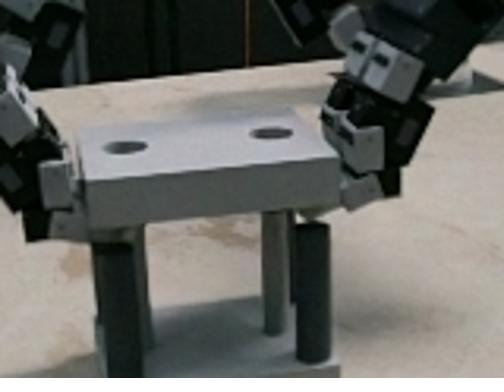

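Request:
{"name": "move", "arguments": {
  "target": [0,-0.00297,0.00292,0,0,0,1,0,1,-0.391,1,0,1,-0.391,-0.7,0,-0.59,0.9,0.714,0.678,0.226,0.168,0.75,-0.9,0,0,0,0,0,0,1,0,1,-0.391,1,0,1,-0.391,-0.7,0,-0.59,0.9,0.714,0.678,0.226,0.168,0.75,-0.9],
  "speed": 0.004
}}

Scene clock: 3797.27 s.
left_arm: end_effector_position=(+0.7633, -0.1367, +0.2744) hand_goal=(+1.000, +0.000, +1.000, -0.390, +1.000, +0.000, +1.000, -0.390, -0.700, +0.000, -0.590, +0.900, +0.714, +0.678, +0.226, +0.168) hand_measured=(+1.000, -0.004, +1.000, -0.386, +1.000, -0.002, +1.000, -0.386, -0.688, +0.000, -0.588, +0.900, +0.720, +0.678, +0.224, +0.168) hand_current_ma=(+1, -13, +1, +19, +1, -12, +1, +15, +64, +2, +6, -3, +26, -4, -17, -2) hand_state=(goal, goal, goal, goal, goal, goal, goal, goal, goal, goal, goal, goal, goal, goal, goal, goal) hand_current_limit=0.75 hand_speed=-0.90 end_effector_quat_wxyz=(+0.387, +0.921, -0.035, -0.011) | right_arm: end_effector_position=(+0.7500, -0.2613, +0.2723) hand_goal=(+1.000, +0.000, +1.000, -0.390, +1.000, +0.000, +1.000, -0.390, -0.700, +0.000, -0.590, +0.900, +0.714, +0.678, +0.226, +0.168) hand_measured=(+1.000, +0.028, +1.000, -0.362, +1.000, -0.020, +1.000, -0.374, -0.692, +0.004, -0.590, +0.900, +0.720, +0.680, +0.220, +0.164) hand_current_ma=(+1, +97, +0, +114, +1, -66, +0, +63, +33, +11, +0, +2, +22, +10, -32, -17) hand_state=(goal, blocked, goal, blocked, goal, goal, goal, goal, goal, goal, goal, goal, goal, goal, goal, goal) hand_current_limit=0.75 hand_speed=-0.90 end_effector_quat_wxyz=(+0.018, +0.033, +0.911, +0.410)
Joint positions: left_arm=[2.952 -2.395 -1.001 -1.22 0.781 1.445] | right_arm=[-0.113 -0.891 1.256 -1.883 -0.726 -1.649]
Joint torques (N m): left_arm=[-7.61 48.6 15.05 3.43 -1.59 -1.19] | right_arm=[7.73 -68.28 -34.95 -4.3 3.04 -1.38]
Wrist force (N): left_arm=[0.8 0.0 -0.1] | right_arm=[-1.3 -11.3 9.3]
Wrist torque (N m): left_arm=[0.01 -0.02 -0.04] | right_arm=[-0.55 0.00 0.01]
Wrist force, peak (N): left_arm=[0.4 -10.4 4.7] | right_arm=[-1.8 -12.2 9.9]
Hand target: left_arm +0.7633, -0.1367, +0.2744; +0.387, +0.921, -0.035, -0.011 | right_arm +0.7500, -0.2613, +0.2722; +0.018, +0.033, +0.911, +0.410
Off the commanded pose: left_arm 0.000 m, 0 deg | right_arm 0.000 m, 0 deg.
move: done

Request:
{"name": "move", "arguments": {
  "target": [
    [0,-0.003505,-0.003565,0,0,0,1,0,1,-0.391,1,0,1,-0.391,-0.7,0,-0.59,0.9,0.714,0.678,0.226,0.168,0.75,-0.9,0,0,0,0,0,0,1,0,1,-0.391,1,0,1,-0.391,-0.7,0,-0.59,0.9,0.714,0.678,0.226,0.168,0.75,-0.9],
    [0,-0.013012,0.005782,0,0,0,1,0,1,-0.391,1,0,1,-0.391,-0.7,0,-0.59,0.9,0.714,0.678,0.226,0.168,0.75,-0.9,0,0,0,0,0,0,1,0,1,-0.391,1,0,1,-0.391,-0.7,0,-0.59,0.9,0.714,0.678,0.226,0.168,0.75,-0.9]
  ],
  "speed": 0.008,
  "stop_force": 5
}}

Scene clock: 3810.50 s.
left_arm: end_effector_position=(+0.7635, -0.1337, +0.2664) hand_goal=(+1.000, +0.000, +1.000, -0.390, +1.000, +0.000, +1.000, -0.390, -0.700, +0.000, -0.590, +0.900, +0.714, +0.678, +0.226, +0.168) hand_measured=(+1.000, -0.004, +1.000, -0.386, +1.000, -0.002, +1.000, -0.386, -0.688, +0.000, -0.588, +0.900, +0.720, +0.678, +0.224, +0.168) hand_current_ma=(+1, -13, +1, +19, +1, -12, +1, +15, +64, +2, +6, -3, +26, -4, -17, -2) hand_state=(goal, goal, goal, goal, goal, goal, goal, goal, goal, goal, goal, goal, goal, goal, goal, goal) hand_current_limit=0.75 hand_speed=-0.90 end_effector_quat_wxyz=(+0.387, +0.921, -0.035, -0.011) | right_arm: end_effector_position=(+0.7500, -0.2613, +0.2723) hand_goal=(+1.000, +0.000, +1.000, -0.390, +1.000, +0.000, +1.000, -0.390, -0.700, +0.000, -0.590, +0.900, +0.714, +0.678, +0.226, +0.168) hand_measured=(+1.000, +0.028, +1.000, -0.362, +1.000, -0.020, +1.000, -0.374, -0.692, +0.004, -0.590, +0.900, +0.720, +0.680, +0.220, +0.164) hand_current_ma=(+1, +97, +0, +114, +1, -66, +0, +63, +33, +11, +0, +2, +22, +10, -32, -17) hand_state=(goal, blocked, goal, blocked, goal, goal, goal, goal, goal, goal, goal, goal, goal, goal, goal, goal) hand_current_limit=0.75 hand_speed=-0.90 end_effector_quat_wxyz=(+0.018, +0.033, +0.911, +0.410)
Joint positions: left_arm=[2.955 -2.399 -1.015 -1.207 0.78 1.451] | right_arm=[-0.113 -0.891 1.256 -1.883 -0.726 -1.649]
Joint torques (N m): left_arm=[-11.1 59.03 30.82 0.92 -2.74 -1.4] | right_arm=[8.1 -56.39 -25.01 -4.55 3.09 -1.12]
Wrist force (N): left_arm=[0.8 -0.3 0.5] | right_arm=[-1.3 -11.4 9.3]
Wrist torque (N m): left_arm=[-0.06 -0.01 -0.07] | right_arm=[-0.57 0.00 0.01]
Wrist force, peak (N): left_arm=[1.1 0.2 0.2] | right_arm=[-1.8 -11.7 9.3]
Hand target: left_arm +0.7635, -0.1337, +0.2664; +0.387, +0.921, -0.035, -0.011 | right_arm +0.7500, -0.2613, +0.2722; +0.018, +0.033, +0.911, +0.410
Off the commanded pose: left_arm 0.000 m, 0 deg | right_arm 0.000 m, 0 deg.
move: done

Request:
{"name": "move", "arguments": {
  "target": [0,0.0126,-0.0124,0,0,0,1,0,1,-0.391,1,0,1,-0.391,-0.7,0,-0.59,0.9,0.714,0.678,0.226,0.168,0.75,-0.9,0,0,0,0,0,0,1,0,1,-0.391,1,0,1,-0.391,-0.7,0,-0.59,0.9,0.714,0.678,0.226,0.168,0.75,-0.9],
  "speed": 0.008
}}

Scene clock: 3822.03 s.
left_arm: end_effector_position=(+0.7635, -0.1337, +0.2770) hand_goal=(+1.000, +0.000, +1.000, -0.390, +1.000, +0.000, +1.000, -0.390, -0.700, +0.000, -0.590, +0.900, +0.714, +0.678, +0.226, +0.168) hand_measured=(+1.000, -0.002, +1.000, -0.376, +1.000, -0.002, +1.000, -0.372, -0.688, +0.000, -0.588, +0.900, +0.720, +0.678, +0.224, +0.168) hand_current_ma=(+1, -7, +1, +68, +1, -5, +1, +92, +64, +2, +6, -3, +26, -4, -17, -2) hand_state=(goal, goal, goal, goal, goal, goal, goal, goal, goal, goal, goal, goal, goal, goal, goal, goal) hand_current_limit=0.75 hand_speed=-0.90 end_effector_quat_wxyz=(+0.387, +0.921, -0.035, -0.011) | right_arm: end_effector_position=(+0.7500, -0.2613, +0.2722) hand_goal=(+1.000, +0.000, +1.000, -0.390, +1.000, +0.000, +1.000, -0.390, -0.700, +0.000, -0.590, +0.900, +0.714, +0.678, +0.226, +0.168) hand_measured=(+1.000, +0.028, +1.000, -0.362, +1.000, -0.020, +1.000, -0.374, -0.692, +0.004, -0.590, +0.900, +0.720, +0.680, +0.220, +0.164) hand_current_ma=(+1, +97, +0, +114, +1, -66, +0, +63, +33, +11, +0, +2, +22, +10, -32, -17) hand_state=(goal, blocked, goal, blocked, goal, goal, goal, goal, goal, goal, goal, goal, goal, goal, goal, goal) hand_current_limit=0.75 hand_speed=-0.90 end_effector_quat_wxyz=(+0.018, +0.033, +0.911, +0.410)
Joint positions: left_arm=[2.955 -2.391 -1.001 -1.228 0.78 1.451] | right_arm=[-0.113 -0.891 1.256 -1.883 -0.726 -1.649]
Joint torques (N m): left_arm=[-7.95 64.21 29.96 4.12 -0.99 -1.08] | right_arm=[7.57 -57.16 -24.38 -4.47 3.06 -1.35]
Wrist force (N): left_arm=[0.9 -4.3 5.8] | right_arm=[-1.5 -11.6 8.9]
Wrist torque (N m): left_arm=[-0.32 0.03 -0.02] | right_arm=[-0.56 0.03 -0.01]
Wrist force, peak (N): left_arm=[1.2 -4.4 6.3] | right_arm=[-1.5 -11.7 9.4]
Hand target: left_arm +0.7635, -0.1337, +0.2770; +0.387, +0.921, -0.035, -0.011 | right_arm +0.7500, -0.2613, +0.2722; +0.018, +0.033, +0.911, +0.410
Off the commanded pose: left_arm 0.000 m, 0 deg | right_arm 0.000 m, 0 deg.
move: done

Request:
{"name": "move", "arguments": {
  "target": [
    [0.00106,-0.001188,0.001168,0,-0.001168,-0.001188,1,0,1,-0.391,1,0,1,-0.391,-0.7,0,-0.59,0.9,0.714,0.678,0.226,0.168,0.75,-0.6,-0.0007,-0.001997,0.001768,0,0.001105,0.001248,1,0,1,-0.391,1,0,1,-0.391,-0.7,0,-0.59,0.9,0.714,0.678,0.226,0.168,0.75,-0.6],
    [-0.00106,-0.002733,0.002687,0,0.001168,0.001188,1,0,1,-0.391,1,0,1,-0.391,-0.7,0,-0.59,0.9,0.714,0.678,0.226,0.168,0.75,-0.6,0.0007,-0.00362,0.003205,0,-0.001105,-0.001248,1,0,1,-0.391,1,0,1,-0.391,-0.7,0,-0.59,0.9,0.714,0.678,0.226,0.168,0.75,-0.6],
    [0.00106,-0.004397,0.004323,0,-0.001168,-0.001188,1,0,1,-0.391,1,0,1,-0.391,-0.7,0,-0.59,0.9,0.714,0.678,0.226,0.168,0.75,-0.6,-0.0007,-0.005368,0.004752,0,0.001105,0.001248,1,0,1,-0.391,1,0,1,-0.391,-0.7,0,-0.59,0.9,0.714,0.678,0.226,0.168,0.75,-0.6],
    [0,-0.004397,0.004323,0,0,0,1,0,1,-0.391,1,0,1,-0.391,-0.7,0,-0.59,0.9,0.714,0.678,0.226,0.168,0.75,-0.6,0,-0.005368,0.004752,0,0,0,1,0,1,-0.391,1,0,1,-0.391,-0.7,0,-0.59,0.9,0.714,0.678,0.226,0.168,0.75,-0.6]
  ],
  "speed": 0.015,
  "cameras": ["cam_low"]
}}

Request:
{"name": "zoom_image", "arguments": {
  "camera": "cam_low",
  "region": [260, 210, 420, 330]
}}

Scene clock: 3846.10 s.
left_arm: end_effector_position=(+0.7635, -0.1337, +0.2733) hand_goal=(+1.000, +0.000, +1.000, -0.390, +1.000, +0.000, +1.000, -0.390, -0.700, +0.000, -0.590, +0.900, +0.714, +0.678, +0.226, +0.168) hand_measured=(+1.000, -0.002, +1.000, -0.368, +1.000, +0.000, +1.000, -0.362, -0.688, +0.000, -0.588, +0.900, +0.720, +0.678, +0.224, +0.168) hand_current_ma=(+1, -5, +1, +106, +1, -3, +1, +137, +64, +2, +6, -3, +26, -4, -17, -2) hand_state=(goal, goal, goal, blocked, goal, goal, goal, blocked, goal, goal, goal, goal, goal, goal, goal, goal) hand_current_limit=0.75 hand_speed=-0.60 end_effector_quat_wxyz=(+0.387, +0.921, -0.035, -0.011) | right_arm: end_effector_position=(+0.7500, -0.2613, +0.2679) hand_goal=(+1.000, +0.000, +1.000, -0.390, +1.000, +0.000, +1.000, -0.390, -0.700, +0.000, -0.590, +0.900, +0.714, +0.678, +0.226, +0.168) hand_measured=(+1.000, +0.026, +1.000, -0.362, +1.000, -0.018, +1.000, -0.372, -0.692, +0.004, -0.590, +0.900, +0.720, +0.680, +0.220, +0.164) hand_current_ma=(+2, +90, +0, +114, +1, -58, +0, +74, +33, +11, +0, +2, +22, +10, -32, -17) hand_state=(goal, blocked, goal, blocked, goal, goal, goal, goal, goal, goal, goal, goal, goal, goal, goal, goal) hand_current_limit=0.75 hand_speed=-0.60 end_effector_quat_wxyz=(+0.018, +0.033, +0.911, +0.410)
Joint positions: left_arm=[2.955 -2.394 -1.006 -1.22 0.78 1.451] | right_arm=[-0.113 -0.887 1.261 -1.892 -0.726 -1.649]
Joint torques (N m): left_arm=[-10.07 61.81 31.2 2.23 -0.46 0.29] | right_arm=[-7.26 -66.17 -30.81 -3.1 5.2 -1.47]
Wrist force (N): left_arm=[0.1 -6.0 7.2] | right_arm=[-0.3 -9.7 6.9]
Wrist torque (N m): left_arm=[-0.38 0.03 -0.09] | right_arm=[-0.38 -0.01 0.12]
Wrist force, peak (N): left_arm=[0.5 -6.4 7.6] | right_arm=[-1.5 -11.7 9.3]
Hand target: left_arm +0.7635, -0.1337, +0.2733; +0.387, +0.921, -0.035, -0.011 | right_arm +0.7500, -0.2613, +0.2679; +0.018, +0.033, +0.911, +0.410
Off the commanded pose: left_arm 0.000 m, 0 deg | right_arm 0.000 m, 0 deg.
move: done
Images, in order (width x height): cam_low 672x504.

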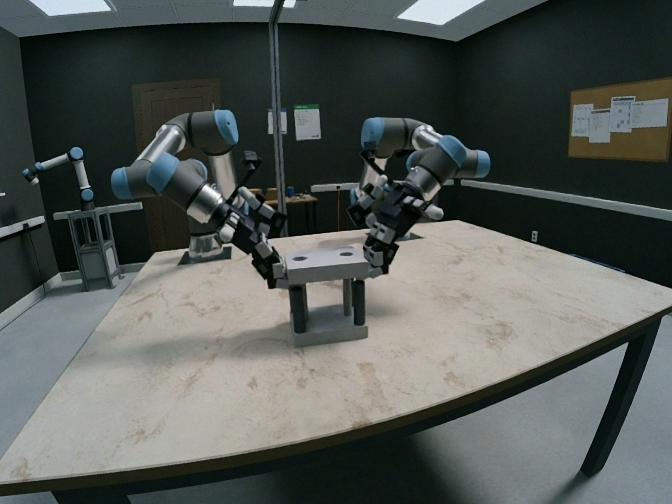

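Scaled by 3.150.

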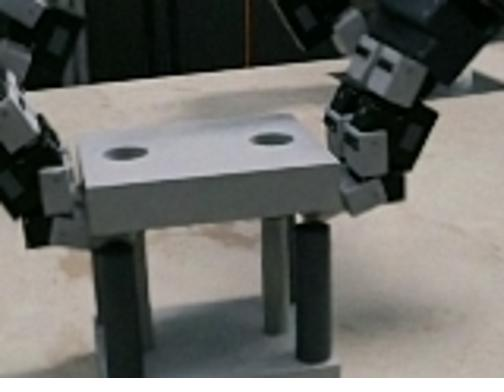

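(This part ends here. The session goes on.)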